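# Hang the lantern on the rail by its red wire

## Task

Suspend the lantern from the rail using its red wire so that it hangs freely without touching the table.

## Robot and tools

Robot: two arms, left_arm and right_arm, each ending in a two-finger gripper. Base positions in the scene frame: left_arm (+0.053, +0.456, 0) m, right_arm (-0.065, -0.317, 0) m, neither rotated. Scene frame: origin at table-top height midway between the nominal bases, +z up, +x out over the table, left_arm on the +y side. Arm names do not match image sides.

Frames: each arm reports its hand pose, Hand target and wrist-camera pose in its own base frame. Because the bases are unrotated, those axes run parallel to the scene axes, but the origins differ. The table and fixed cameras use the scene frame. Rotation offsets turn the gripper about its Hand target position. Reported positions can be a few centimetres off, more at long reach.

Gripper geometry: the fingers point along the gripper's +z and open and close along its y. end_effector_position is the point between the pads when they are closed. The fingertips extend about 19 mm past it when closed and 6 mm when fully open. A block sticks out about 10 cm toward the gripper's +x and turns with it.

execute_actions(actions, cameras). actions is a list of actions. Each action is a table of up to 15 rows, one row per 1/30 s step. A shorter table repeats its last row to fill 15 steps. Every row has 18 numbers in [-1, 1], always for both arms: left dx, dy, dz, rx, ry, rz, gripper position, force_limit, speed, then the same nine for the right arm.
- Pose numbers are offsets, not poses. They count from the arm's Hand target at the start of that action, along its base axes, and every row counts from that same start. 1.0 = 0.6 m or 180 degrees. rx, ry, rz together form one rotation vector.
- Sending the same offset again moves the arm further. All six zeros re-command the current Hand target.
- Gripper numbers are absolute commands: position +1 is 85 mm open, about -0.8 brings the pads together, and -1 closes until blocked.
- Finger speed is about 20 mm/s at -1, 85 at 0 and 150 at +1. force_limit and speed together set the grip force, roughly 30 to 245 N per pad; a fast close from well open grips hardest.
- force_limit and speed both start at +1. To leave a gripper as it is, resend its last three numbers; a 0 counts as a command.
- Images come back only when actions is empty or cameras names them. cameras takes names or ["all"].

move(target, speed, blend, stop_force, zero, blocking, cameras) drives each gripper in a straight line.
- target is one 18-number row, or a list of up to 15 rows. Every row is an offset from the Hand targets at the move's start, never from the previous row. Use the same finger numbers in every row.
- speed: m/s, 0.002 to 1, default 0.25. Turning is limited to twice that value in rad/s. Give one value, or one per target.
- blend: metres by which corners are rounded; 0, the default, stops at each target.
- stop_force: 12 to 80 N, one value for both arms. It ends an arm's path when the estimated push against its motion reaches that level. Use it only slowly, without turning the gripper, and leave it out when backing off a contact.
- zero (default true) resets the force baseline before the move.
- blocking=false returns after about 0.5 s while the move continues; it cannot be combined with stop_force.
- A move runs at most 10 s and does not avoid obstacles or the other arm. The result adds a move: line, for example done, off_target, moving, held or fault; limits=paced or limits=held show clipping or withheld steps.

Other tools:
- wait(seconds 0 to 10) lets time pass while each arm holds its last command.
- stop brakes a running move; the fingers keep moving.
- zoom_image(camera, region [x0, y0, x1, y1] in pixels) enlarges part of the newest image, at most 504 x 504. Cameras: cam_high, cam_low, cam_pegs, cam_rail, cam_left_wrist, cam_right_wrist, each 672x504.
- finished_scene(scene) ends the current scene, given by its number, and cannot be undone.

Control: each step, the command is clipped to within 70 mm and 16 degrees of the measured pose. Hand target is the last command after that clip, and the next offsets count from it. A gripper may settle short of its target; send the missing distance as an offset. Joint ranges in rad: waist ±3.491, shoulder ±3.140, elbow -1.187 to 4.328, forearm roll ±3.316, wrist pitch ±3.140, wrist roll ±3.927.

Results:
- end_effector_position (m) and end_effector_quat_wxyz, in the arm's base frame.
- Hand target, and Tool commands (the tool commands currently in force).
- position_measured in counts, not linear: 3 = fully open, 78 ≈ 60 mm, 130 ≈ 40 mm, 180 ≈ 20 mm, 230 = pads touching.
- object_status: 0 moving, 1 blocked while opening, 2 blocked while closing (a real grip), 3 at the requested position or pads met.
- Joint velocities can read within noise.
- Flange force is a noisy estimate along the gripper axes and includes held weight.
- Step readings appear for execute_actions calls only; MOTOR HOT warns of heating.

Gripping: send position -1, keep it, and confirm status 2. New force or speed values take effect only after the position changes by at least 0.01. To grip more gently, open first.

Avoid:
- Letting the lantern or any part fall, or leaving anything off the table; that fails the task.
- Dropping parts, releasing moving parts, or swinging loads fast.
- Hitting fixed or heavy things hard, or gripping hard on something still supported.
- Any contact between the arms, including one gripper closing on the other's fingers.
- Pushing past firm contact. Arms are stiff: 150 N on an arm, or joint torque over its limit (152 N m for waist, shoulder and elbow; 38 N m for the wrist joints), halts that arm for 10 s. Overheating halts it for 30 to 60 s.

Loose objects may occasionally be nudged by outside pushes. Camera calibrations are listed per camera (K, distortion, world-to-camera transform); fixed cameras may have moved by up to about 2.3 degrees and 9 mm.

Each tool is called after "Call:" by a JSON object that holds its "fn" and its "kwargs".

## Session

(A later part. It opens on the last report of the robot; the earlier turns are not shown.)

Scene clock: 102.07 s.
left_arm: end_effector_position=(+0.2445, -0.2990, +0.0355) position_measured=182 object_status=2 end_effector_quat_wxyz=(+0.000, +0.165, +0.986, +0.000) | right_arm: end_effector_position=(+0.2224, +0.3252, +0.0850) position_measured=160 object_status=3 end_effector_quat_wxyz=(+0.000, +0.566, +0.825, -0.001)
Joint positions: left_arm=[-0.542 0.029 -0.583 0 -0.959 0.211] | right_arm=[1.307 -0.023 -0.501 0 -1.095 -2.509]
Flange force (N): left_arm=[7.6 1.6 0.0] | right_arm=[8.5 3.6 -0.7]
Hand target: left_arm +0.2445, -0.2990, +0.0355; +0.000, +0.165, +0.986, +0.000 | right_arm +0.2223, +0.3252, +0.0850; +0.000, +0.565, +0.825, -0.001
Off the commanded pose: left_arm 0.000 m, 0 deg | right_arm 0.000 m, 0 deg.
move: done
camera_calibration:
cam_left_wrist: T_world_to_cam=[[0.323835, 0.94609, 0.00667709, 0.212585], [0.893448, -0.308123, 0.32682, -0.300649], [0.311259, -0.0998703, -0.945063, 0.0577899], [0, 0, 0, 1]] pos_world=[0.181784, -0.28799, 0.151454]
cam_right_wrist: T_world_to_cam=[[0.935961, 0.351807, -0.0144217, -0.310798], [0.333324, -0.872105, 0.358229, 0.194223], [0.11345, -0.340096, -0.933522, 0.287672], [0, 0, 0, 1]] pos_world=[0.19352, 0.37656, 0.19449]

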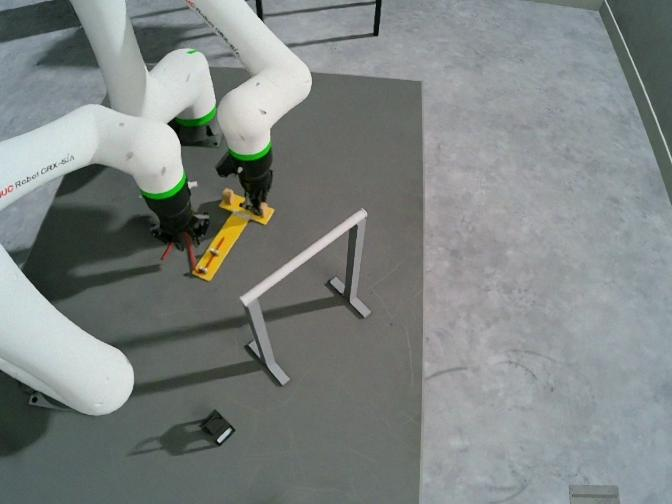

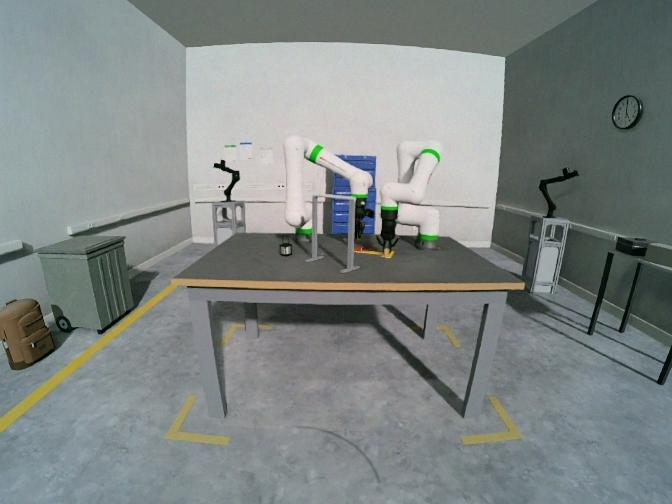

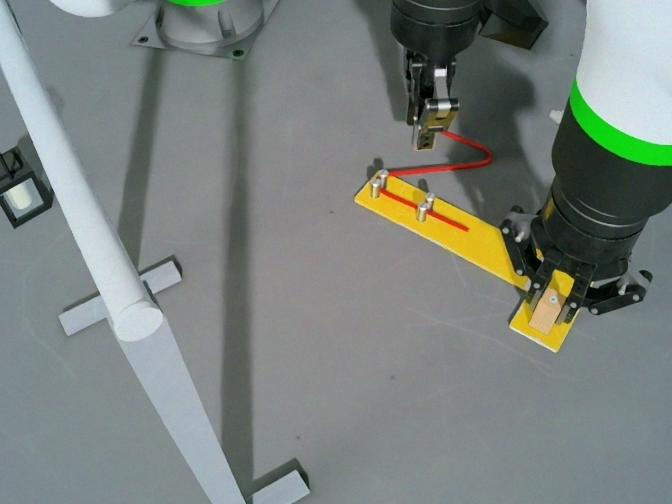

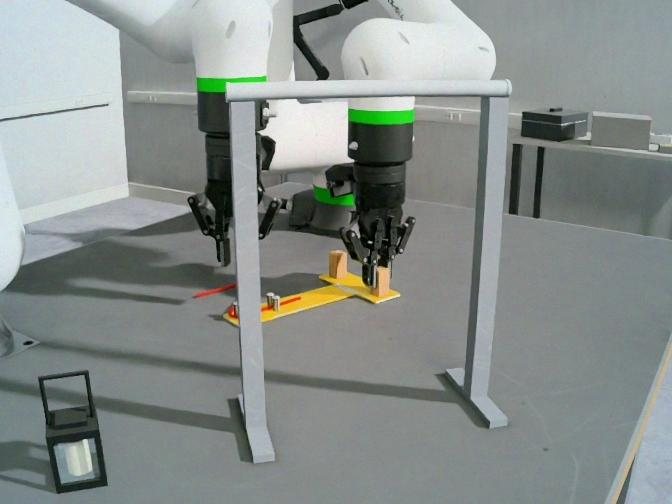

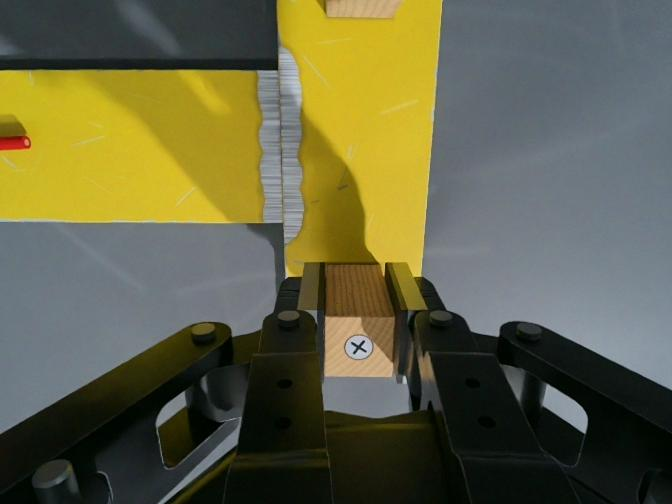

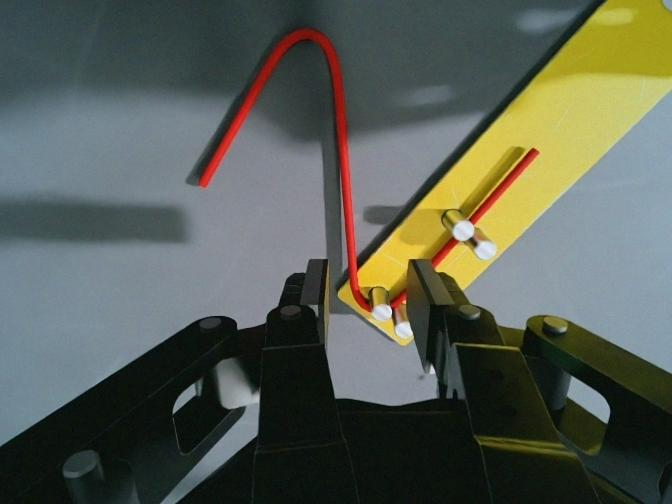

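Call:
{"fn": "move", "kwargs": {"target": [0,0,0,0,0,0,-0.3,0,-1,0,0,0,0,0,0,-0.25,-0.4,-1]}}

Call:
{"fn": "move", "kwargs": {"target": [[0,0,0.12,0,0,0,-0.3,0,-1,0,0,0.275,0,0,0,-0.25,-0.4,-1],[0,0.1,0.3,0,0,0,-0.3,0,-1,0.15,-0.64,0.275,0,0,-0.439,-0.25,-0.4,-1]], "blend": 0.03, "cameras": ["all"]}}

Scene clock: 113.27 s.
left_arm: end_effector_position=(+0.2445, -0.2990, +0.0355) position_measured=167 object_status=0 end_effector_quat_wxyz=(+0.000, +0.165, +0.986, +0.000) | right_arm: end_effector_position=(+0.2223, +0.3252, +0.0850) position_measured=160 object_status=3 end_effector_quat_wxyz=(+0.000, +0.565, +0.825, -0.001)
Joint positions: left_arm=[-0.542 0.029 -0.583 0 -0.959 0.211] | right_arm=[1.307 -0.023 -0.501 0 -1.095 -2.509]
Flange force (N): left_arm=[7.2 0.4 -2.8] | right_arm=[8.3 3.4 -1.6]
Hand target: left_arm +0.2445, -0.2990, +0.0355; +0.000, +0.165, +0.986, +0.000 | right_arm +0.2223, +0.3252, +0.0850; +0.000, +0.565, +0.825, -0.001
Off the commanded pose: left_arm 0.000 m, 0 deg | right_arm 0.000 m, 0 deg.
move: done

Scene clock: 117.27 s.
left_arm: end_effector_position=(+0.2445, -0.2390, +0.2155) position_measured=167 object_status=3 end_effector_quat_wxyz=(+0.000, +0.165, +0.986, +0.000) | right_arm: end_effector_position=(+0.3123, -0.0587, +0.2500) position_measured=160 object_status=3 end_effector_quat_wxyz=(+0.000, +0.961, +0.277, -0.001)
Joint positions: left_arm=[-0.384 -0.273 -0.394 0 -1.45 0.053] | right_arm=[0.235 -0.347 -0.366 0 -1.553 -2.816]
Flange force (N): left_arm=[5.6 -1.3 0.8] | right_arm=[8.5 0.8 -5.0]
Hand target: left_arm +0.2445, -0.2390, +0.2155; +0.000, +0.165, +0.986, +0.000 | right_arm +0.3123, -0.0588, +0.2500; +0.000, +0.961, +0.277, -0.001
Off the commanded pose: left_arm 0.000 m, 0 deg | right_arm 0.000 m, 0 deg.
move: done
camera_calibration:
cam_left_wrist: T_world_to_cam=[[0.323889, 0.946071, 0.00679797, 0.154564], [0.893427, -0.308215, 0.32679, -0.340996], [0.311262, -0.0997705, -0.945072, 0.233919], [0, 0, 0, 1]] pos_world=[0.181784, -0.22799, 0.331454]
cam_right_wrist: T_world_to_cam=[[0.523836, -0.851697, -0.0144142, -0.19953], [-0.792541, -0.493515, 0.358221, 0.1441], [-0.31221, -0.176226, -0.933525, 0.443572], [0, 0, 0, 1]] pos_world=[0.357214, -0.0206552, 0.35959]

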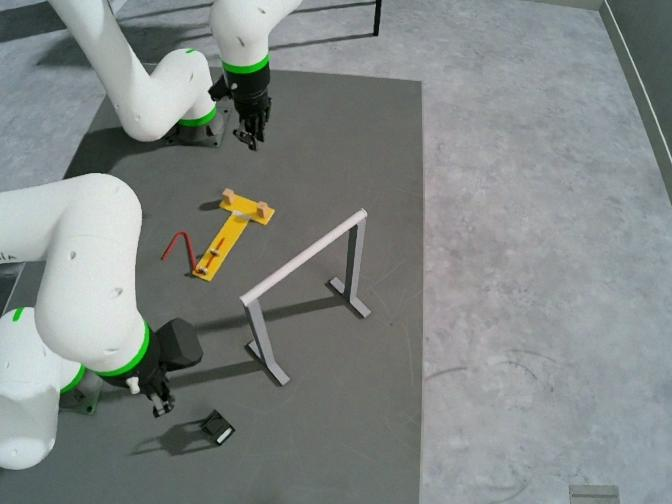

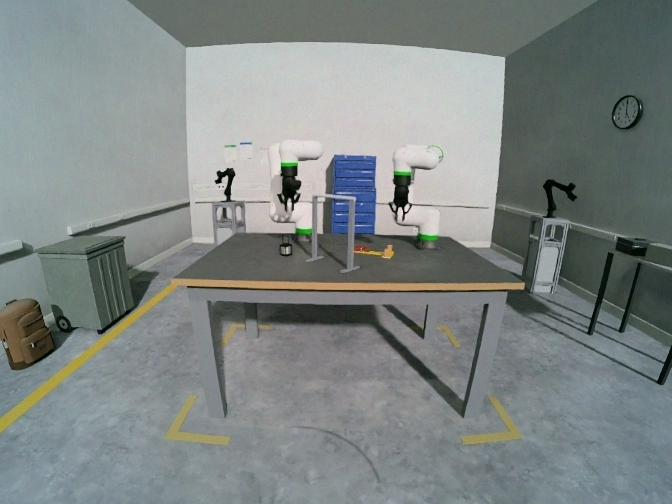

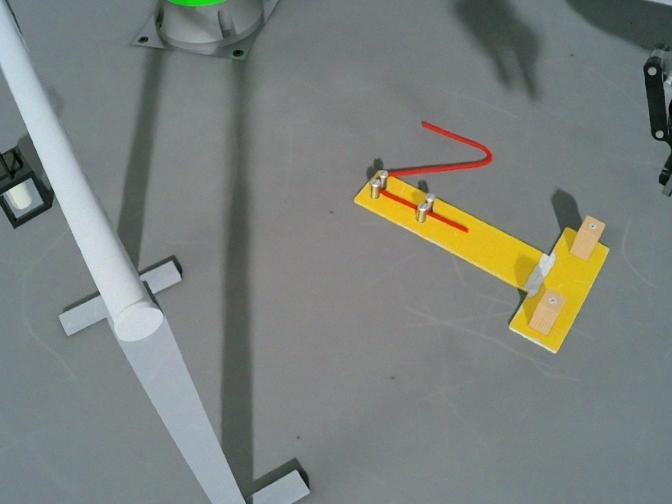

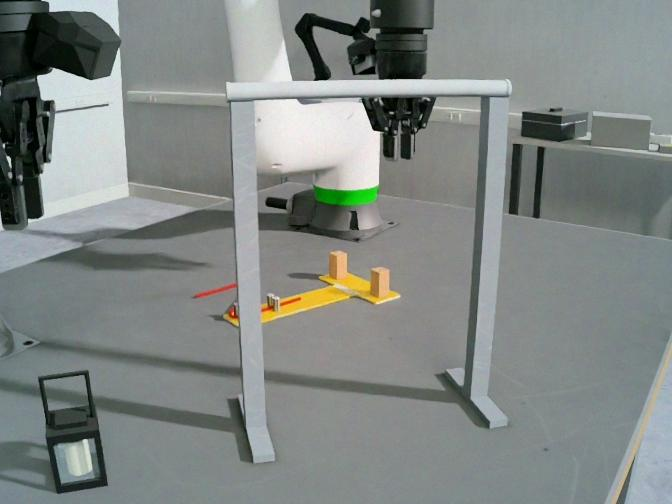

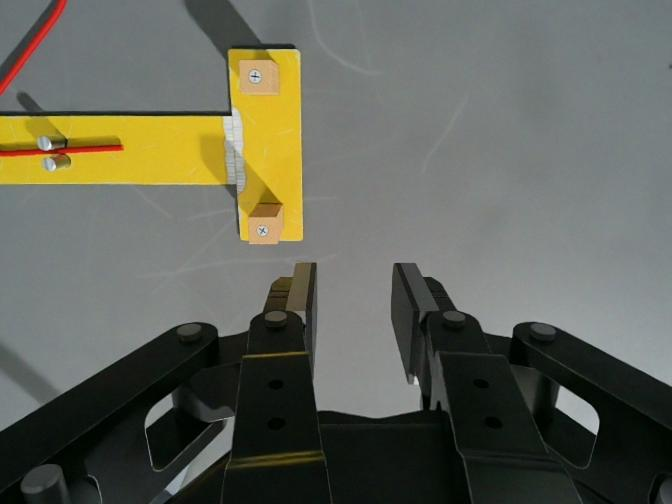

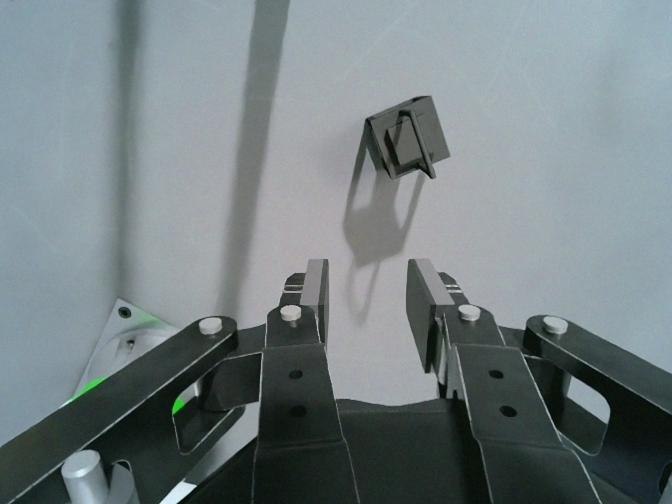

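Call:
{"fn": "zoom_image", "kwargs": {"camera": "cam_right_wrist", "region": [330, 70, 480, 200]}}

Scaled by 3.360 from the camera's 672x504 image, which has a finer 960x720 frame.

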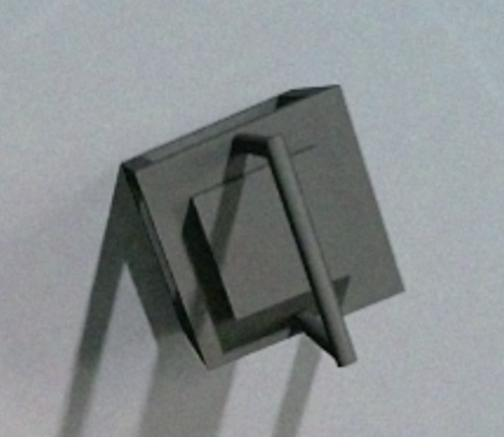

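Call:
{"fn": "move", "kwargs": {"target": [0,0,0,0,0,0,-0.3,0,-1,0.0795,-0.0295,-0.15,0,0,0.127,-0.25,-0.4,-1], "cameras": ["cam_rail","cam_right_wrist"]}}

Call:
{"fn": "zoom_image", "kwargs": {"camera": "cam_rail", "region": [0, 250, 200, 500]}}

Scene clock: 119.63 s.
left_arm: end_effector_position=(+0.2445, -0.2390, +0.2155) position_measured=167 object_status=3 end_effector_quat_wxyz=(+0.000, +0.165, +0.986, +0.000) | right_arm: end_effector_position=(+0.3600, -0.0764, +0.1600) position_measured=160 object_status=3 end_effector_quat_wxyz=(+0.000, +0.887, +0.462, -0.001)
Joint positions: left_arm=[-0.384 -0.273 -0.394 0 -1.45 0.053] | right_arm=[0.152 -0.169 -0.444 0 -1.297 -2.334]
Flange force (N): left_arm=[6.6 -0.1 1.1] | right_arm=[7.5 6.0 -2.8]
Hand target: left_arm +0.2445, -0.2390, +0.2155; +0.000, +0.165, +0.986, +0.000 | right_arm +0.3600, -0.0765, +0.1600; +0.000, +0.887, +0.462, -0.001
Off the commanded pose: left_arm 0.000 m, 0 deg | right_arm 0.000 m, 0 deg.
move: done
camera_calibration:
cam_right_wrist: T_world_to_cam=[[0.813503, -0.581382, -0.0143944, -0.324498], [-0.538651, -0.76258, 0.358227, 0.0934258], [-0.219244, -0.283666, -0.933523, 0.329642], [0, 0, 0, 1]] pos_world=[0.386576, -0.0239043, 0.26959]
Images, in order (width x height): cam_rail 672x504, cam_right_wrist 672x504.

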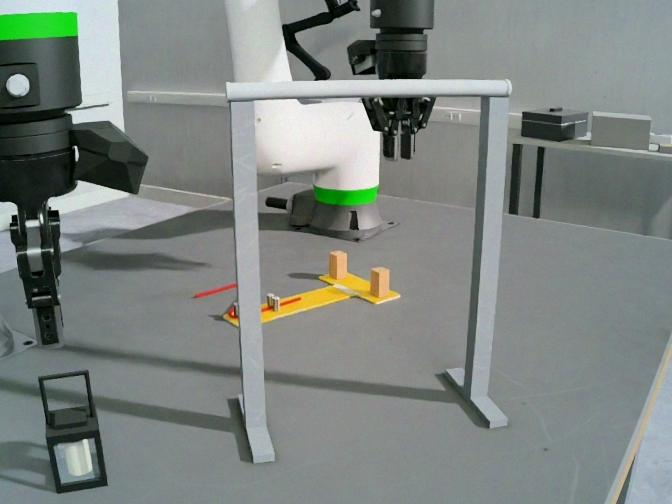

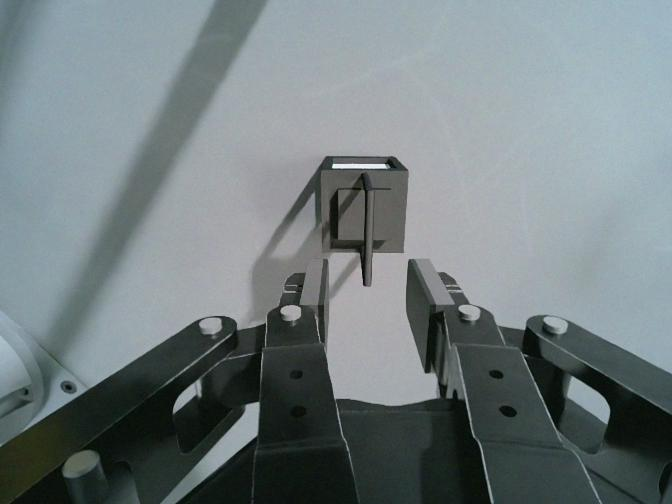

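Scaled by 2.016 from the camera's 672x504 image, which has a finer 960x720 frame.

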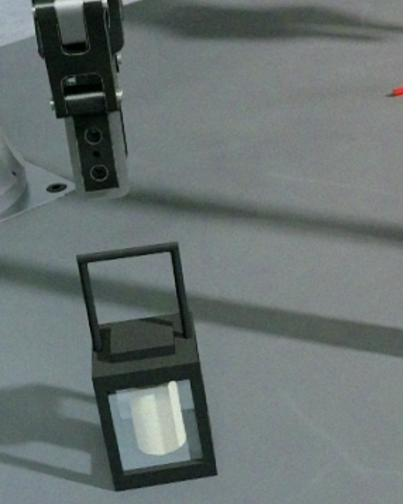

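Call:
{"fn": "move", "kwargs": {"target": [0,0,0,0,0,0,-0.3,0,-1,0,0.003,-0.08,0,0,0,-0.25,-0.4,-1], "speed": 0.1}}

Call:
{"fn": "move", "kwargs": {"target": [0,0,0,0,0,0,-0.3,0,-1,0,0,0,0,0,0,-1,-0.6,-1], "cameras": ["cam_rail","cam_right_wrist"]}}

Call:
{"fn": "move", "kwargs": {"target": [0,0,0,0,0,0,-0.3,0,-1,0,0,0.05,0,0,0,-1,-0.6,-1], "speed": 0.08, "cameras": ["cam_rail","cam_right_wrist"]}}

Scene clock: 121.60 s.
left_arm: end_effector_position=(+0.2445, -0.2390, +0.2155) position_measured=167 object_status=3 end_effector_quat_wxyz=(+0.000, +0.165, +0.986, +0.000) | right_arm: end_effector_position=(+0.3600, -0.0746, +0.1120) position_measured=160 object_status=3 end_effector_quat_wxyz=(+0.000, +0.887, +0.462, -0.001)
Joint positions: left_arm=[-0.384 -0.273 -0.394 0 -1.45 0.053] | right_arm=[0.157 -0.127 -0.526 0 -1.173 -2.339]
Flange force (N): left_arm=[6.0 -0.6 1.4] | right_arm=[6.4 4.4 -2.4]
Hand target: left_arm +0.2445, -0.2390, +0.2155; +0.000, +0.165, +0.986, +0.000 | right_arm +0.3600, -0.0747, +0.1120; +0.000, +0.887, +0.462, -0.001
Off the commanded pose: left_arm 0.000 m, 0 deg | right_arm 0.000 m, 0 deg.
move: done

Scene clock: 123.17 s.
left_arm: end_effector_position=(+0.2445, -0.2390, +0.2155) position_measured=167 object_status=3 end_effector_quat_wxyz=(+0.000, +0.165, +0.986, +0.000) | right_arm: end_effector_position=(+0.3600, -0.0747, +0.1120) position_measured=225 object_status=0 end_effector_quat_wxyz=(+0.000, +0.887, +0.462, -0.001)
Joint positions: left_arm=[-0.384 -0.273 -0.394 0 -1.45 0.053] | right_arm=[0.157 -0.127 -0.526 0 -1.172 -2.339]
Flange force (N): left_arm=[7.0 -0.3 1.5] | right_arm=[7.7 5.7 -1.9]
Hand target: left_arm +0.2445, -0.2390, +0.2155; +0.000, +0.165, +0.986, +0.000 | right_arm +0.3600, -0.0747, +0.1120; +0.000, +0.887, +0.462, -0.001
Off the commanded pose: left_arm 0.000 m, 0 deg | right_arm 0.000 m, 0 deg.
move: done
camera_calibration:
cam_right_wrist: T_world_to_cam=[[0.813547, -0.58132, -0.0144228, -0.324151], [-0.538584, -0.762628, 0.358226, 0.111967], [-0.219243, -0.283666, -0.933523, 0.285343], [0, 0, 0, 1]] pos_world=[0.386576, -0.0221043, 0.22159]
Images, in order (width x height): cam_rail 672x504, cam_right_wrist 672x504.

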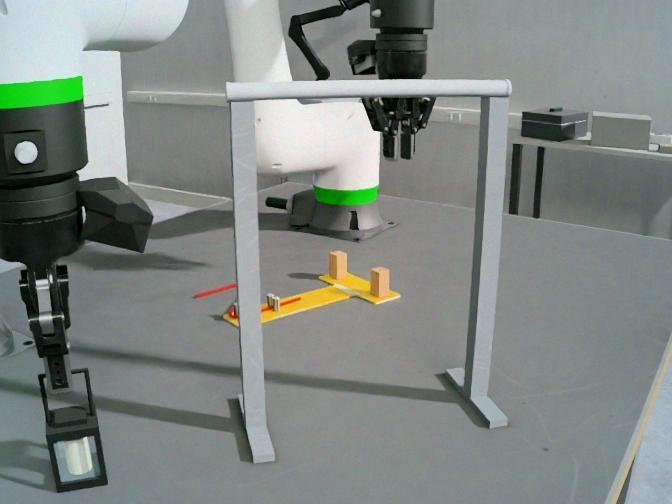

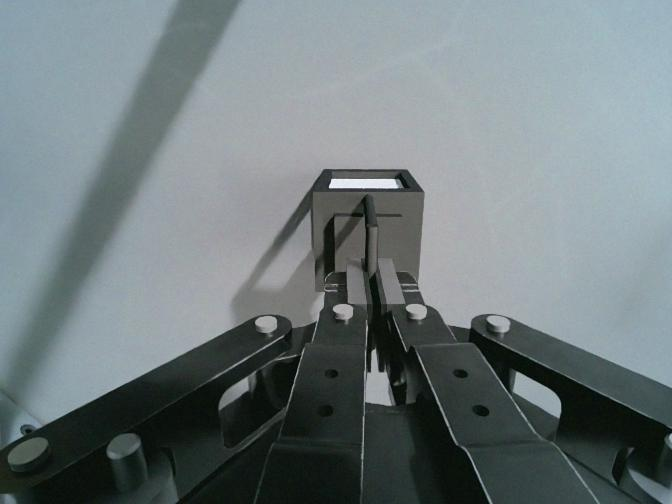

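Scene clock: 124.03 s.
left_arm: end_effector_position=(+0.2445, -0.2390, +0.2155) position_measured=167 object_status=3 end_effector_quat_wxyz=(+0.000, +0.165, +0.986, +0.000) | right_arm: end_effector_position=(+0.3600, -0.0747, +0.1420) position_measured=225 object_status=2 end_effector_quat_wxyz=(+0.000, +0.887, +0.462, -0.001)
Joint positions: left_arm=[-0.384 -0.273 -0.394 0 -1.45 0.053] | right_arm=[0.157 -0.156 -0.477 0 -1.251 -2.339]
Flange force (N): left_arm=[5.8 -0.5 1.4] | right_arm=[7.0 5.5 0.7]
Hand target: left_arm +0.2445, -0.2390, +0.2155; +0.000, +0.165, +0.986, +0.000 | right_arm +0.3600, -0.0747, +0.1420; +0.000, +0.887, +0.462, -0.001
Off the commanded pose: left_arm 0.000 m, 0 deg | right_arm 0.000 m, 0 deg.
move: done
camera_calibration:
cam_right_wrist: T_world_to_cam=[[0.813559, -0.581305, -0.0143691, -0.323738], [-0.538562, -0.762595, 0.35833, 0.101221], [-0.219257, -0.283784, -0.933484, 0.313249], [0, 0, 0, 1]] pos_world=[0.386576, -0.0221048, 0.25149]
Images, in order (width x height): cam_rail 672x504, cam_right_wrist 672x504.

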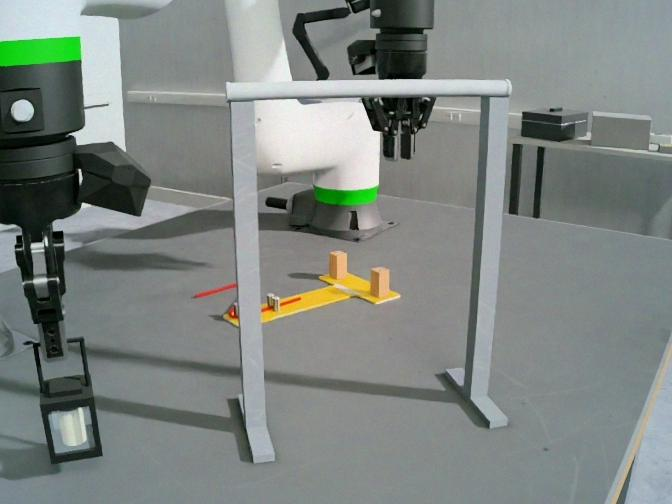

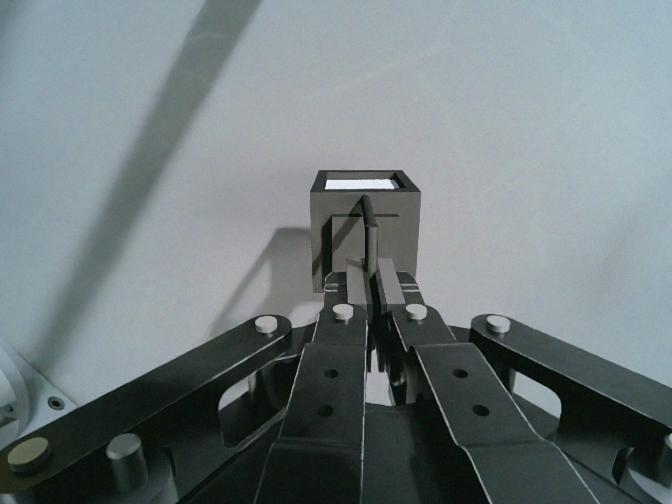

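Call:
{"fn": "move", "kwargs": {"target": [[0,0.1,0.1,0,0,0,-0.3,0,-1,-0.175,0.3195,0.02,0,0,0.194,-1,-0.6,-1],[0,0.1,0.1,0,0,0,-0.3,0,-1,-0.175,0.3195,-0.049,0,0,0.194,-1,-0.6,-1]], "speed": [0.15,0.05], "cameras": ["cam_rail"]}}

Call:
{"fn": "move", "kwargs": {"target": [0,0,0,0,0,0,-0.3,0,-1,0,0,0,0,0,0,-0.3,-0.6,-1]}}

Call:
{"fn": "move", "kwargs": {"target": [0,0,0,0,0,0,-0.3,0,-1,0,0,0.14,0,0,0,-0.3,-0.6,-1], "cameras": ["all"]}}

Scene clock: 128.90 s.
left_arm: end_effector_position=(+0.2445, -0.1790, +0.2755) position_measured=167 object_status=3 end_effector_quat_wxyz=(+0.000, +0.165, +0.986, +0.000) | right_arm: end_effector_position=(+0.2550, +0.1171, +0.1126) position_measured=225 object_status=2 end_effector_quat_wxyz=(+0.000, +0.708, +0.706, -0.001)
Joint positions: left_arm=[-0.189 -0.389 -0.334 0 -1.626 -0.143] | right_arm=[0.912 -0.396 -0.723 0 -1.245 -2.485]
Flange force (N): left_arm=[5.3 -3.1 2.2] | right_arm=[9.5 4.0 -0.2]
Hand target: left_arm +0.2445, -0.1790, +0.2755; +0.000, +0.165, +0.986, +0.000 | right_arm +0.2550, +0.1170, +0.1126; +0.000, +0.708, +0.706, -0.001
Off the commanded pose: left_arm 0.000 m, 0 deg | right_arm 0.000 m, 0 deg.
move: done
Images, in order (width x height): cam_rail 672x504.

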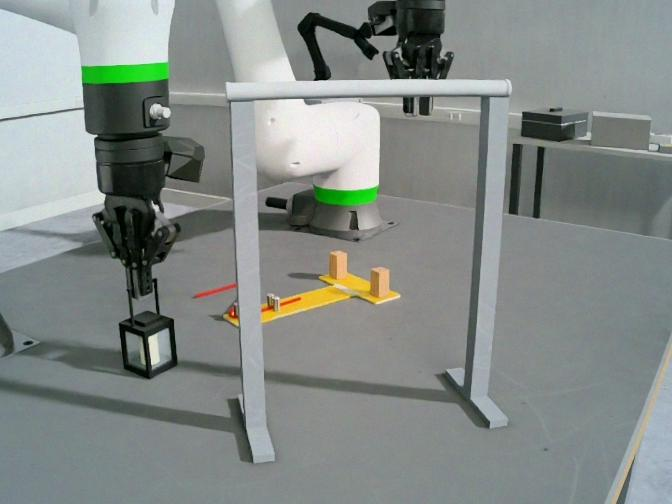

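Scene clock: 130.27 s.
left_arm: end_effector_position=(+0.2445, -0.1790, +0.2755) position_measured=167 object_status=3 end_effector_quat_wxyz=(+0.000, +0.165, +0.986, +0.000) | right_arm: end_effector_position=(+0.2550, +0.1171, +0.1126) position_measured=167 object_status=0 end_effector_quat_wxyz=(+0.000, +0.708, +0.706, -0.001)
Joint positions: left_arm=[-0.189 -0.389 -0.334 0 -1.626 -0.143] | right_arm=[0.912 -0.396 -0.723 0 -1.245 -2.485]
Flange force (N): left_arm=[5.0 -1.6 2.7] | right_arm=[9.0 2.4 -2.3]
Hand target: left_arm +0.2445, -0.1790, +0.2755; +0.000, +0.165, +0.986, +0.000 | right_arm +0.2550, +0.1170, +0.1126; +0.000, +0.708, +0.706, -0.001
Off the commanded pose: left_arm 0.000 m, 0 deg | right_arm 0.000 m, 0 deg.
move: done

Scene clock: 131.23 s.
left_arm: end_effector_position=(+0.2445, -0.1790, +0.2755) position_measured=167 object_status=3 end_effector_quat_wxyz=(+0.000, +0.165, +0.986, +0.000) | right_arm: end_effector_position=(+0.2550, +0.1170, +0.1966) position_measured=167 object_status=3 end_effector_quat_wxyz=(+0.000, +0.708, +0.706, -0.001)
Joint positions: left_arm=[-0.189 -0.389 -0.334 0 -1.626 -0.143] | right_arm=[0.912 -0.451 -0.556 0 -1.467 -2.485]
Flange force (N): left_arm=[5.3 -2.1 2.7] | right_arm=[7.3 3.4 -5.3]
Hand target: left_arm +0.2445, -0.1790, +0.2755; +0.000, +0.165, +0.986, +0.000 | right_arm +0.2550, +0.1170, +0.1966; +0.000, +0.708, +0.706, -0.001
Off the commanded pose: left_arm 0.000 m, 0 deg | right_arm 0.000 m, 0 deg.
move: done
camera_calibration:
cam_left_wrist: T_world_to_cam=[[0.323835, 0.94609, 0.00667709, 0.0974517], [0.893448, -0.308123, 0.32682, -0.342111], [0.311259, -0.0998703, -0.945063, 0.296589], [0, 0, 0, 1]] pos_world=[0.181784, -0.16799, 0.391454]
cam_right_wrist: T_world_to_cam=[[0.999837, -0.0109129, -0.0144098, -0.240362], [-0.00502643, -0.933601, 0.358279, 0.0552711], [-0.0173629, -0.358148, -0.933503, 0.352817], [0, 0, 0, 1]] pos_world=[0.246726, 0.175339, 0.30609]

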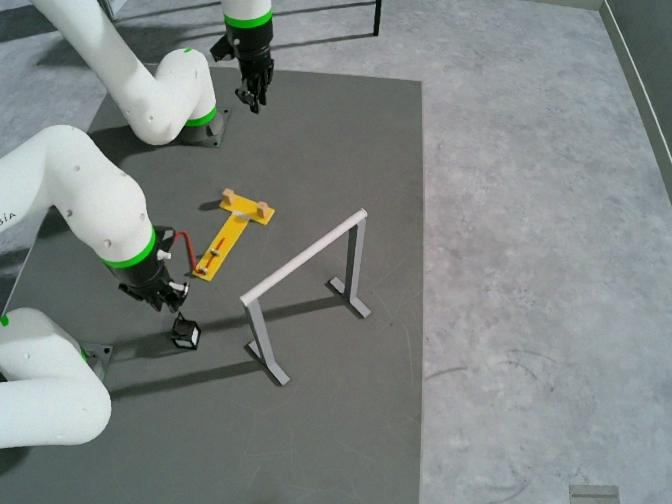

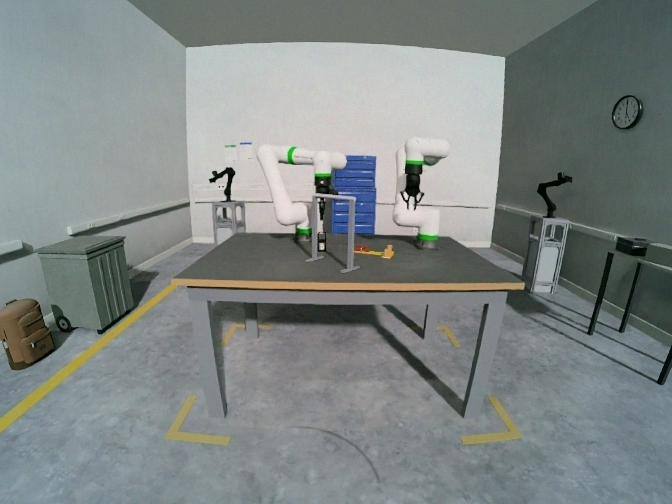

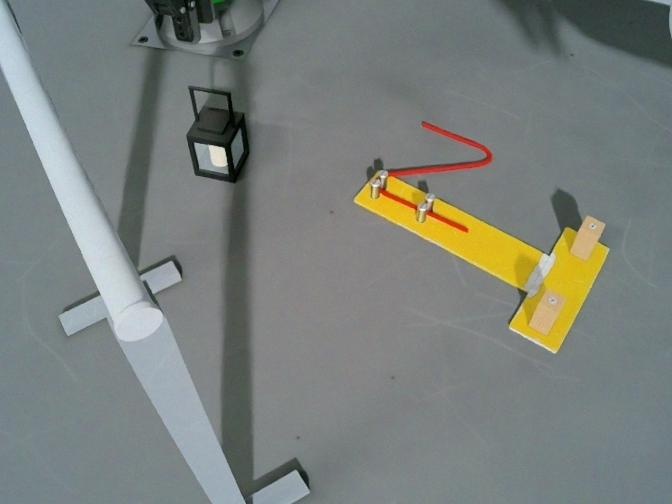

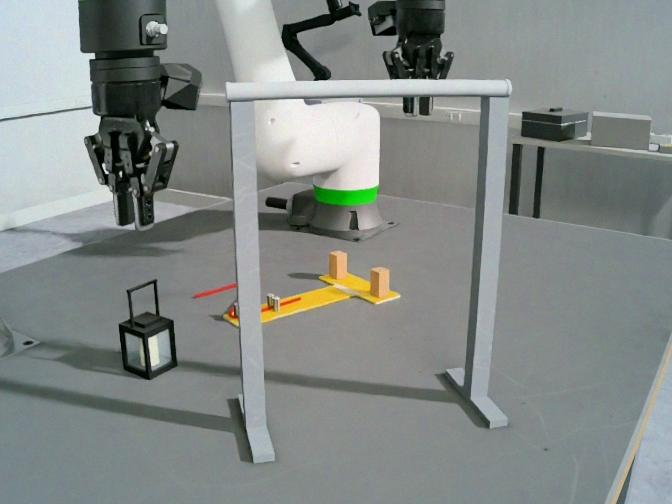

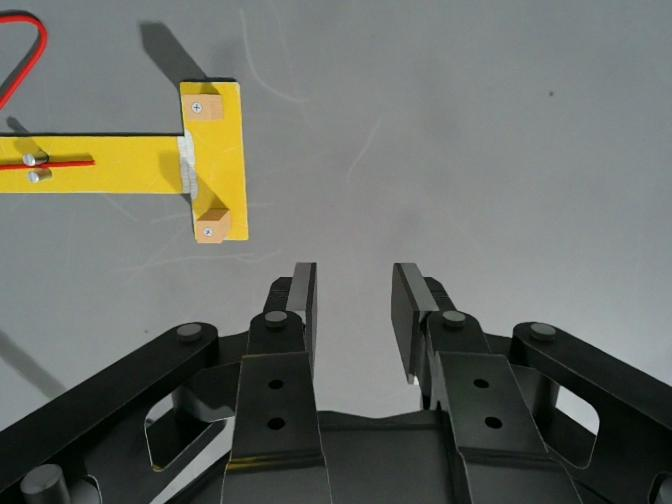

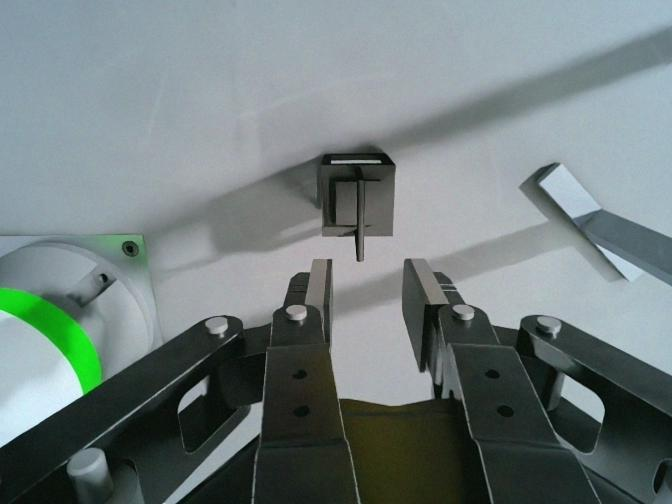

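Call:
{"fn": "move", "kwargs": {"target": [[0,-0.05,-0.05,0,0,0.2,-0.3,0,-1,0.1,-0.667,0.2,0,0,0,-0.3,-0.6,-1],[-0.259,-0.408,-0.276,0,0,0.772,-0.3,0,-1,0.1,-0.667,0.2,0,0,0,-0.3,-0.6,-1]], "speed": 0.25, "cameras": ["all"]}}

Scene clock: 140.33 s.
left_arm: end_effector_position=(+0.0891, -0.4239, +0.1099) position_measured=167 object_status=3 end_effector_quat_wxyz=(+0.000, +0.866, -0.500, +0.000) | right_arm: end_effector_position=(+0.3150, -0.2832, +0.3166) position_measured=167 object_status=3 end_effector_quat_wxyz=(+0.000, +0.708, +0.706, -0.001)
Joint positions: left_arm=[-1.059 0.046 -0.366 0 -1.158 3.152] | right_arm=[-0.419 -0.062 0.018 0.001 -1.652 -1.153]
Flange force (N): left_arm=[-6.5 0.3 -0.8] | right_arm=[-3.4 9.2 -6.5]
Hand target: left_arm +0.0891, -0.4238, +0.1099; +0.000, +0.866, -0.500, +0.000 | right_arm +0.3150, -0.2832, +0.3166; +0.000, +0.708, +0.706, -0.001
Off the commanded pose: left_arm 0.000 m, 0 deg | right_arm 0.000 m, 0 deg.
move: done
camera_calibration:
cam_left_wrist: T_world_to_cam=[[-0.865494, -0.500874, 0.00673075, -0.126879], [-0.471509, 0.819141, 0.32663, 0.374781], [-0.169114, 0.279523, -0.945128, 0.367585], [0, 0, 0, 1]] pos_world=[0.129063, -0.473297, 0.225854]
cam_right_wrist: T_world_to_cam=[[0.999837, -0.0109133, -0.0144108, -0.302989], [-0.00502802, -0.933635, 0.358192, -0.361053], [-0.0173635, -0.358061, -0.933537, 0.322676], [0, 0, 0, 1]] pos_world=[0.306726, -0.224861, 0.42619]

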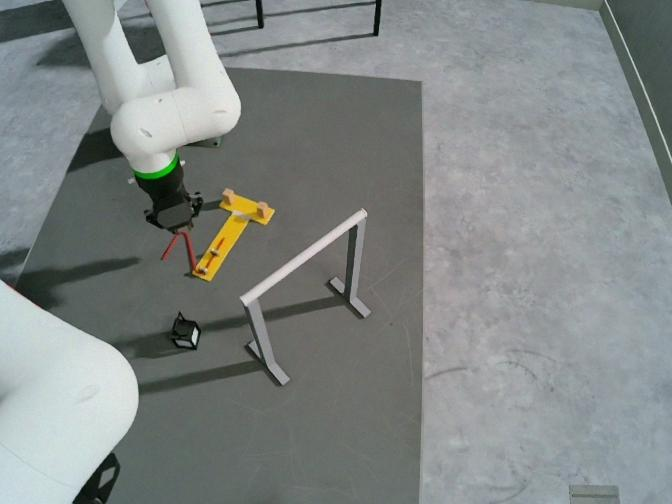

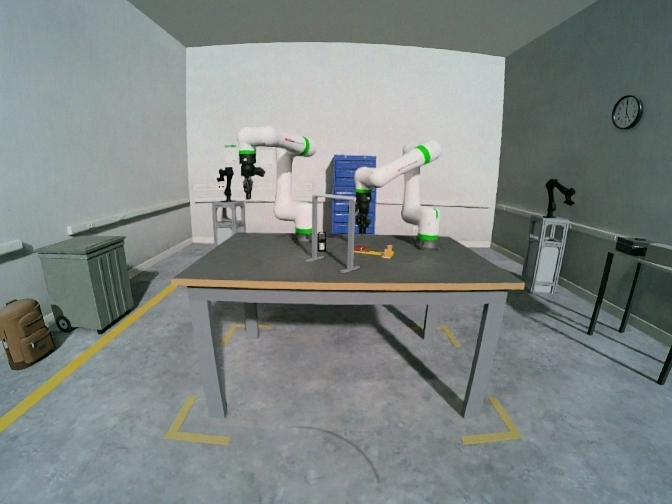

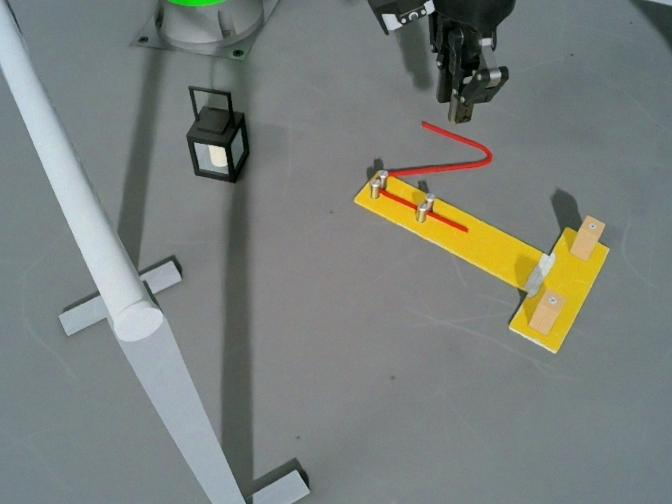

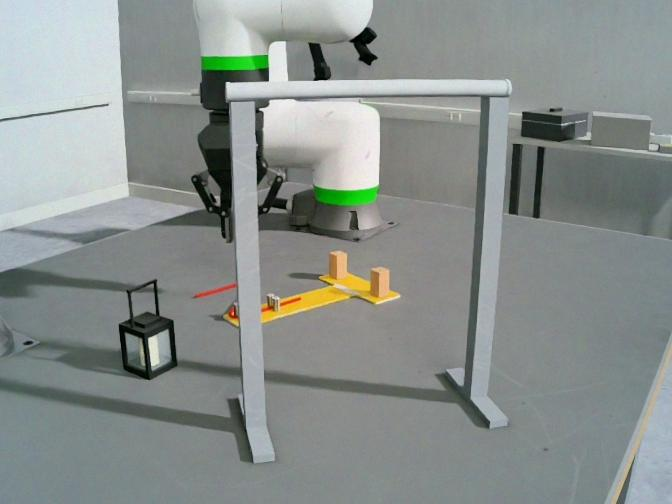

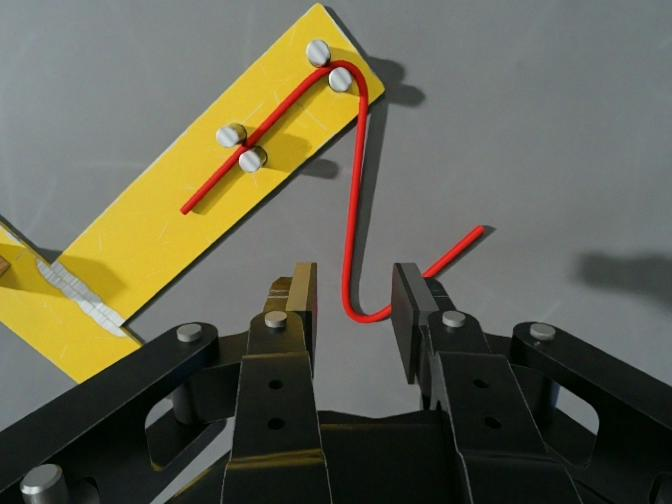

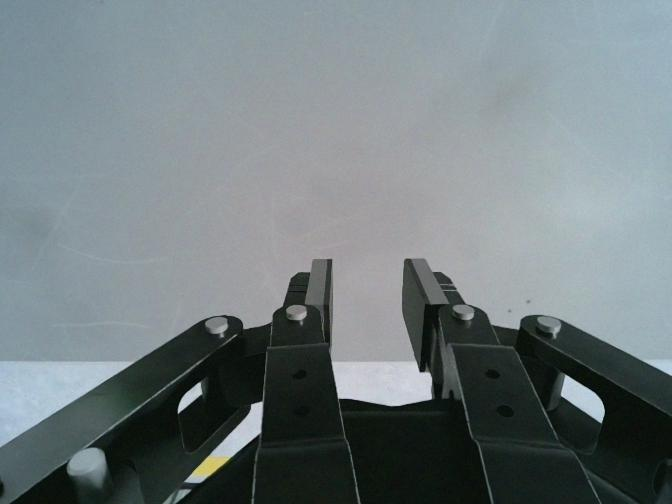

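Call:
{"fn": "move", "kwargs": {"target": [0.0098,-0.022,-0.05,0,0,-0.018,-0.4,0,-1,0,0,0,0,0,0,-0.3,-0.6,-1], "cameras": ["cam_left_wrist"]}}

Call:
{"fn": "move", "kwargs": {"target": [0,0,-0.0883,0,0,0,-0.4,0,-1,0,0,0,0,0,0,-0.3,-0.6,-1], "speed": 0.08, "stop_force": 15, "cameras": ["cam_left_wrist","cam_pegs"]}}

Scene clock: 143.43 s.
left_arm: end_effector_position=(+0.0950, -0.4369, +0.0799) position_measured=179 object_status=3 end_effector_quat_wxyz=(+0.000, +0.851, -0.525, +0.000) | right_arm: end_effector_position=(+0.3150, -0.2832, +0.3166) position_measured=167 object_status=3 end_effector_quat_wxyz=(+0.000, +0.708, +0.706, -0.001)
Joint positions: left_arm=[-1.062 0.115 -0.369 0 -1.087 3.099] | right_arm=[-0.419 -0.062 0.018 0.001 -1.652 -1.153]
Flange force (N): left_arm=[-6.8 1.1 0.1] | right_arm=[-2.2 9.4 -6.0]
Hand target: left_arm +0.0949, -0.4370, +0.0799; +0.000, +0.851, -0.525, +0.000 | right_arm +0.3150, -0.2832, +0.3166; +0.000, +0.708, +0.706, -0.001
Off the commanded pose: left_arm 0.000 m, 0 deg | right_arm 0.000 m, 0 deg.
move: done
camera_calibration:
cam_left_wrist: T_world_to_cam=[[-0.892418, -0.451164, 0.0064135, -0.103797], [-0.424521, 0.844365, 0.326847, 0.404606], [-0.152877, 0.288961, -0.945056, 0.346469], [0, 0, 0, 1]] pos_world=[0.132101, -0.488581, 0.195854]
Images, in order (width x height): cam_left_wrist 672x504.

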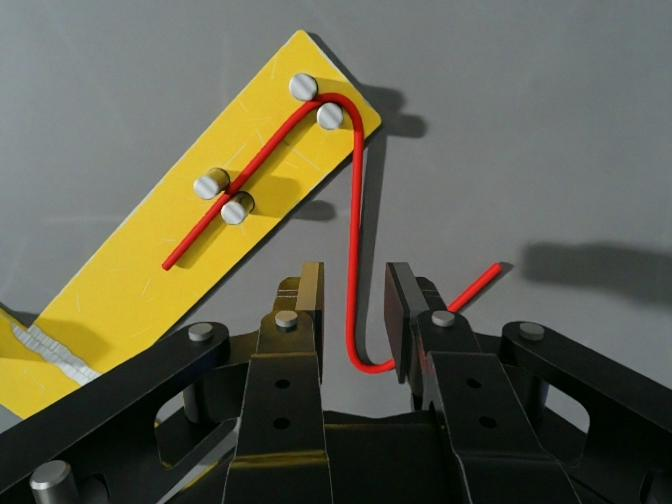

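Scene clock: 145.03 s.
left_arm: end_effector_position=(+0.0949, -0.4370, +0.0269) position_measured=179 object_status=3 end_effector_quat_wxyz=(+0.000, +0.851, -0.525, +0.000) | right_arm: end_effector_position=(+0.3150, -0.2832, +0.3166) position_measured=167 object_status=3 end_effector_quat_wxyz=(+0.000, +0.708, +0.706, -0.001)
Joint positions: left_arm=[-1.062 0.189 -0.428 0 -0.954 3.099] | right_arm=[-0.419 -0.062 0.018 0.001 -1.652 -1.153]
Flange force (N): left_arm=[-7.3 0.0 -2.8] | right_arm=[-2.6 8.9 -5.4]
Hand target: left_arm +0.0949, -0.4370, +0.0269; +0.000, +0.851, -0.525, +0.000 | right_arm +0.3150, -0.2832, +0.3166; +0.000, +0.708, +0.706, -0.001
Off the commanded pose: left_arm 0.000 m, 0 deg | right_arm 0.000 m, 0 deg.
move: done
camera_calibration:
cam_left_wrist: T_world_to_cam=[[-0.892376, -0.451243, 0.00666662, -0.103582], [-0.424537, 0.844388, 0.326767, 0.422038], [-0.153081, 0.288769, -0.945081, 0.296347], [0, 0, 0, 1]] pos_world=[0.132101, -0.48868, 0.142854]
Images, in order (width x height): cam_pegs 672x504, cam_left_wrist 672x504.

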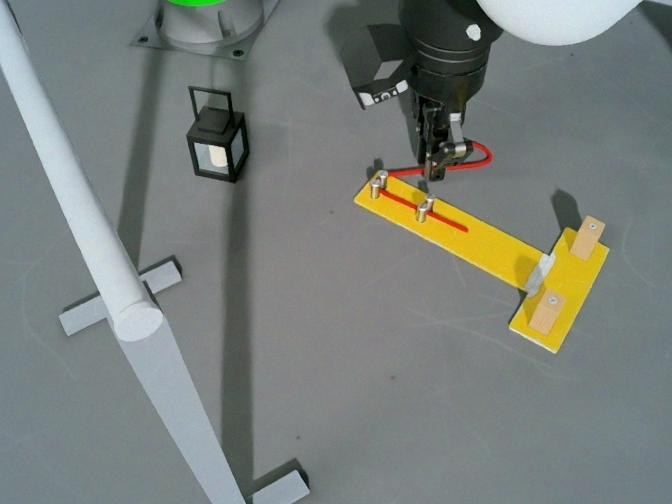

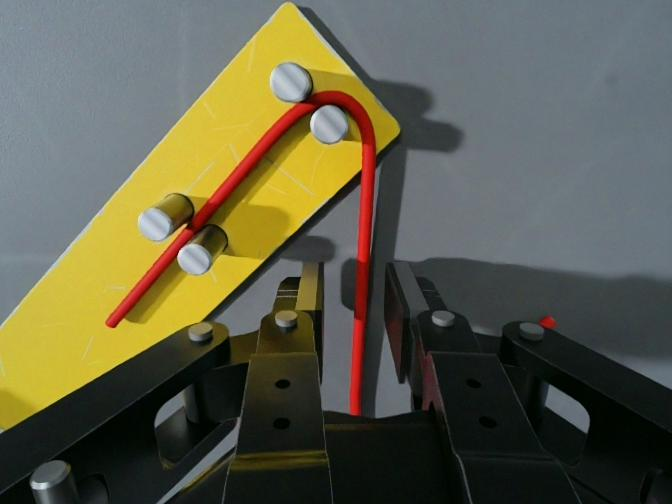

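Call:
{"fn": "move", "kwargs": {"target": [0,0,0,0,0,0,-1,-0.5,-1,0,0,0,0,0,0,-0.3,-0.6,-1]}}

Call:
{"fn": "move", "kwargs": {"target": [0,0,0.3,0,0,0,-1,-0.5,-1,0,0,0,0,0,0,-0.3,-0.6,-1], "speed": 0.1, "cameras": ["cam_left_wrist","cam_pegs"]}}

Scene clock: 146.80 s.
left_arm: end_effector_position=(+0.0949, -0.4370, +0.0269) position_measured=230 object_status=0 end_effector_quat_wxyz=(+0.000, +0.851, -0.525, +0.000) | right_arm: end_effector_position=(+0.3150, -0.2832, +0.3166) position_measured=167 object_status=3 end_effector_quat_wxyz=(+0.000, +0.708, +0.706, -0.001)
Joint positions: left_arm=[-1.062 0.189 -0.428 0 -0.954 3.099] | right_arm=[-0.419 -0.062 0.018 0.001 -1.652 -1.153]
Flange force (N): left_arm=[-7.8 0.5 -2.3] | right_arm=[-2.3 8.6 -5.7]
Hand target: left_arm +0.0949, -0.4370, +0.0269; +0.000, +0.851, -0.525, +0.000 | right_arm +0.3150, -0.2832, +0.3166; +0.000, +0.708, +0.706, -0.001
Off the commanded pose: left_arm 0.000 m, 0 deg | right_arm 0.000 m, 0 deg.
move: done

Scene clock: 149.07 s.
left_arm: end_effector_position=(+0.0949, -0.4371, +0.2069) position_measured=230 object_status=3 end_effector_quat_wxyz=(+0.000, +0.851, -0.525, +0.000) | right_arm: end_effector_position=(+0.3150, -0.2832, +0.3166) position_measured=167 object_status=3 end_effector_quat_wxyz=(+0.000, +0.708, +0.706, -0.001)
Joint positions: left_arm=[-1.062 0.011 -0.166 0 -1.393 3.099] | right_arm=[-0.419 -0.062 0.018 0.001 -1.652 -1.153]
Flange force (N): left_arm=[-7.7 0.9 1.0] | right_arm=[-2.7 8.3 -5.6]
Hand target: left_arm +0.0949, -0.4370, +0.2069; +0.000, +0.851, -0.525, +0.000 | right_arm +0.3150, -0.2832, +0.3166; +0.000, +0.708, +0.706, -0.001
Off the commanded pose: left_arm 0.000 m, 0 deg | right_arm 0.000 m, 0 deg.
move: done
camera_calibration:
cam_left_wrist: T_world_to_cam=[[-0.892384, -0.451222, 0.0070067, -0.104969], [-0.424412, 0.844436, 0.326807, 0.363172], [-0.153379, 0.288663, -0.945065, 0.466428], [0, 0, 0, 1]] pos_world=[0.132002, -0.48868, 0.322853]
Images, in order (width x height): cam_pegs 672x504, cam_left_wrist 672x504.

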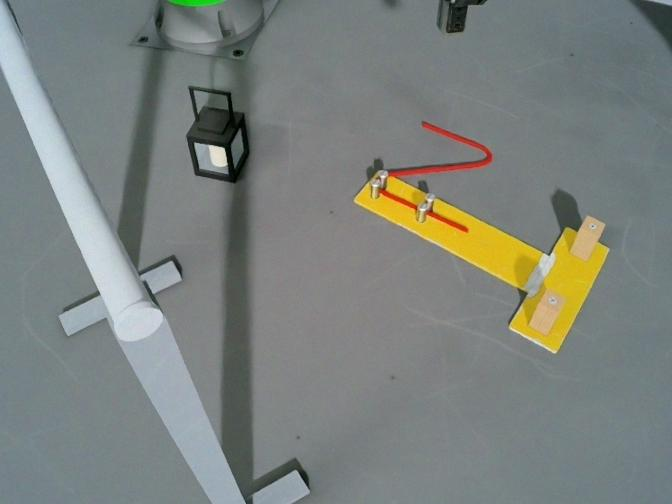

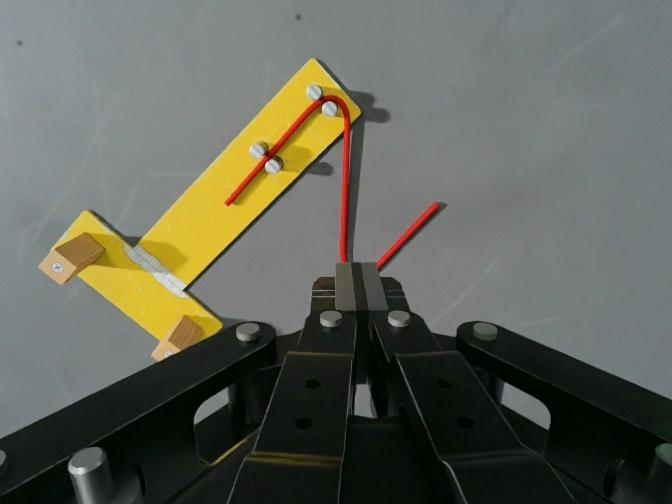

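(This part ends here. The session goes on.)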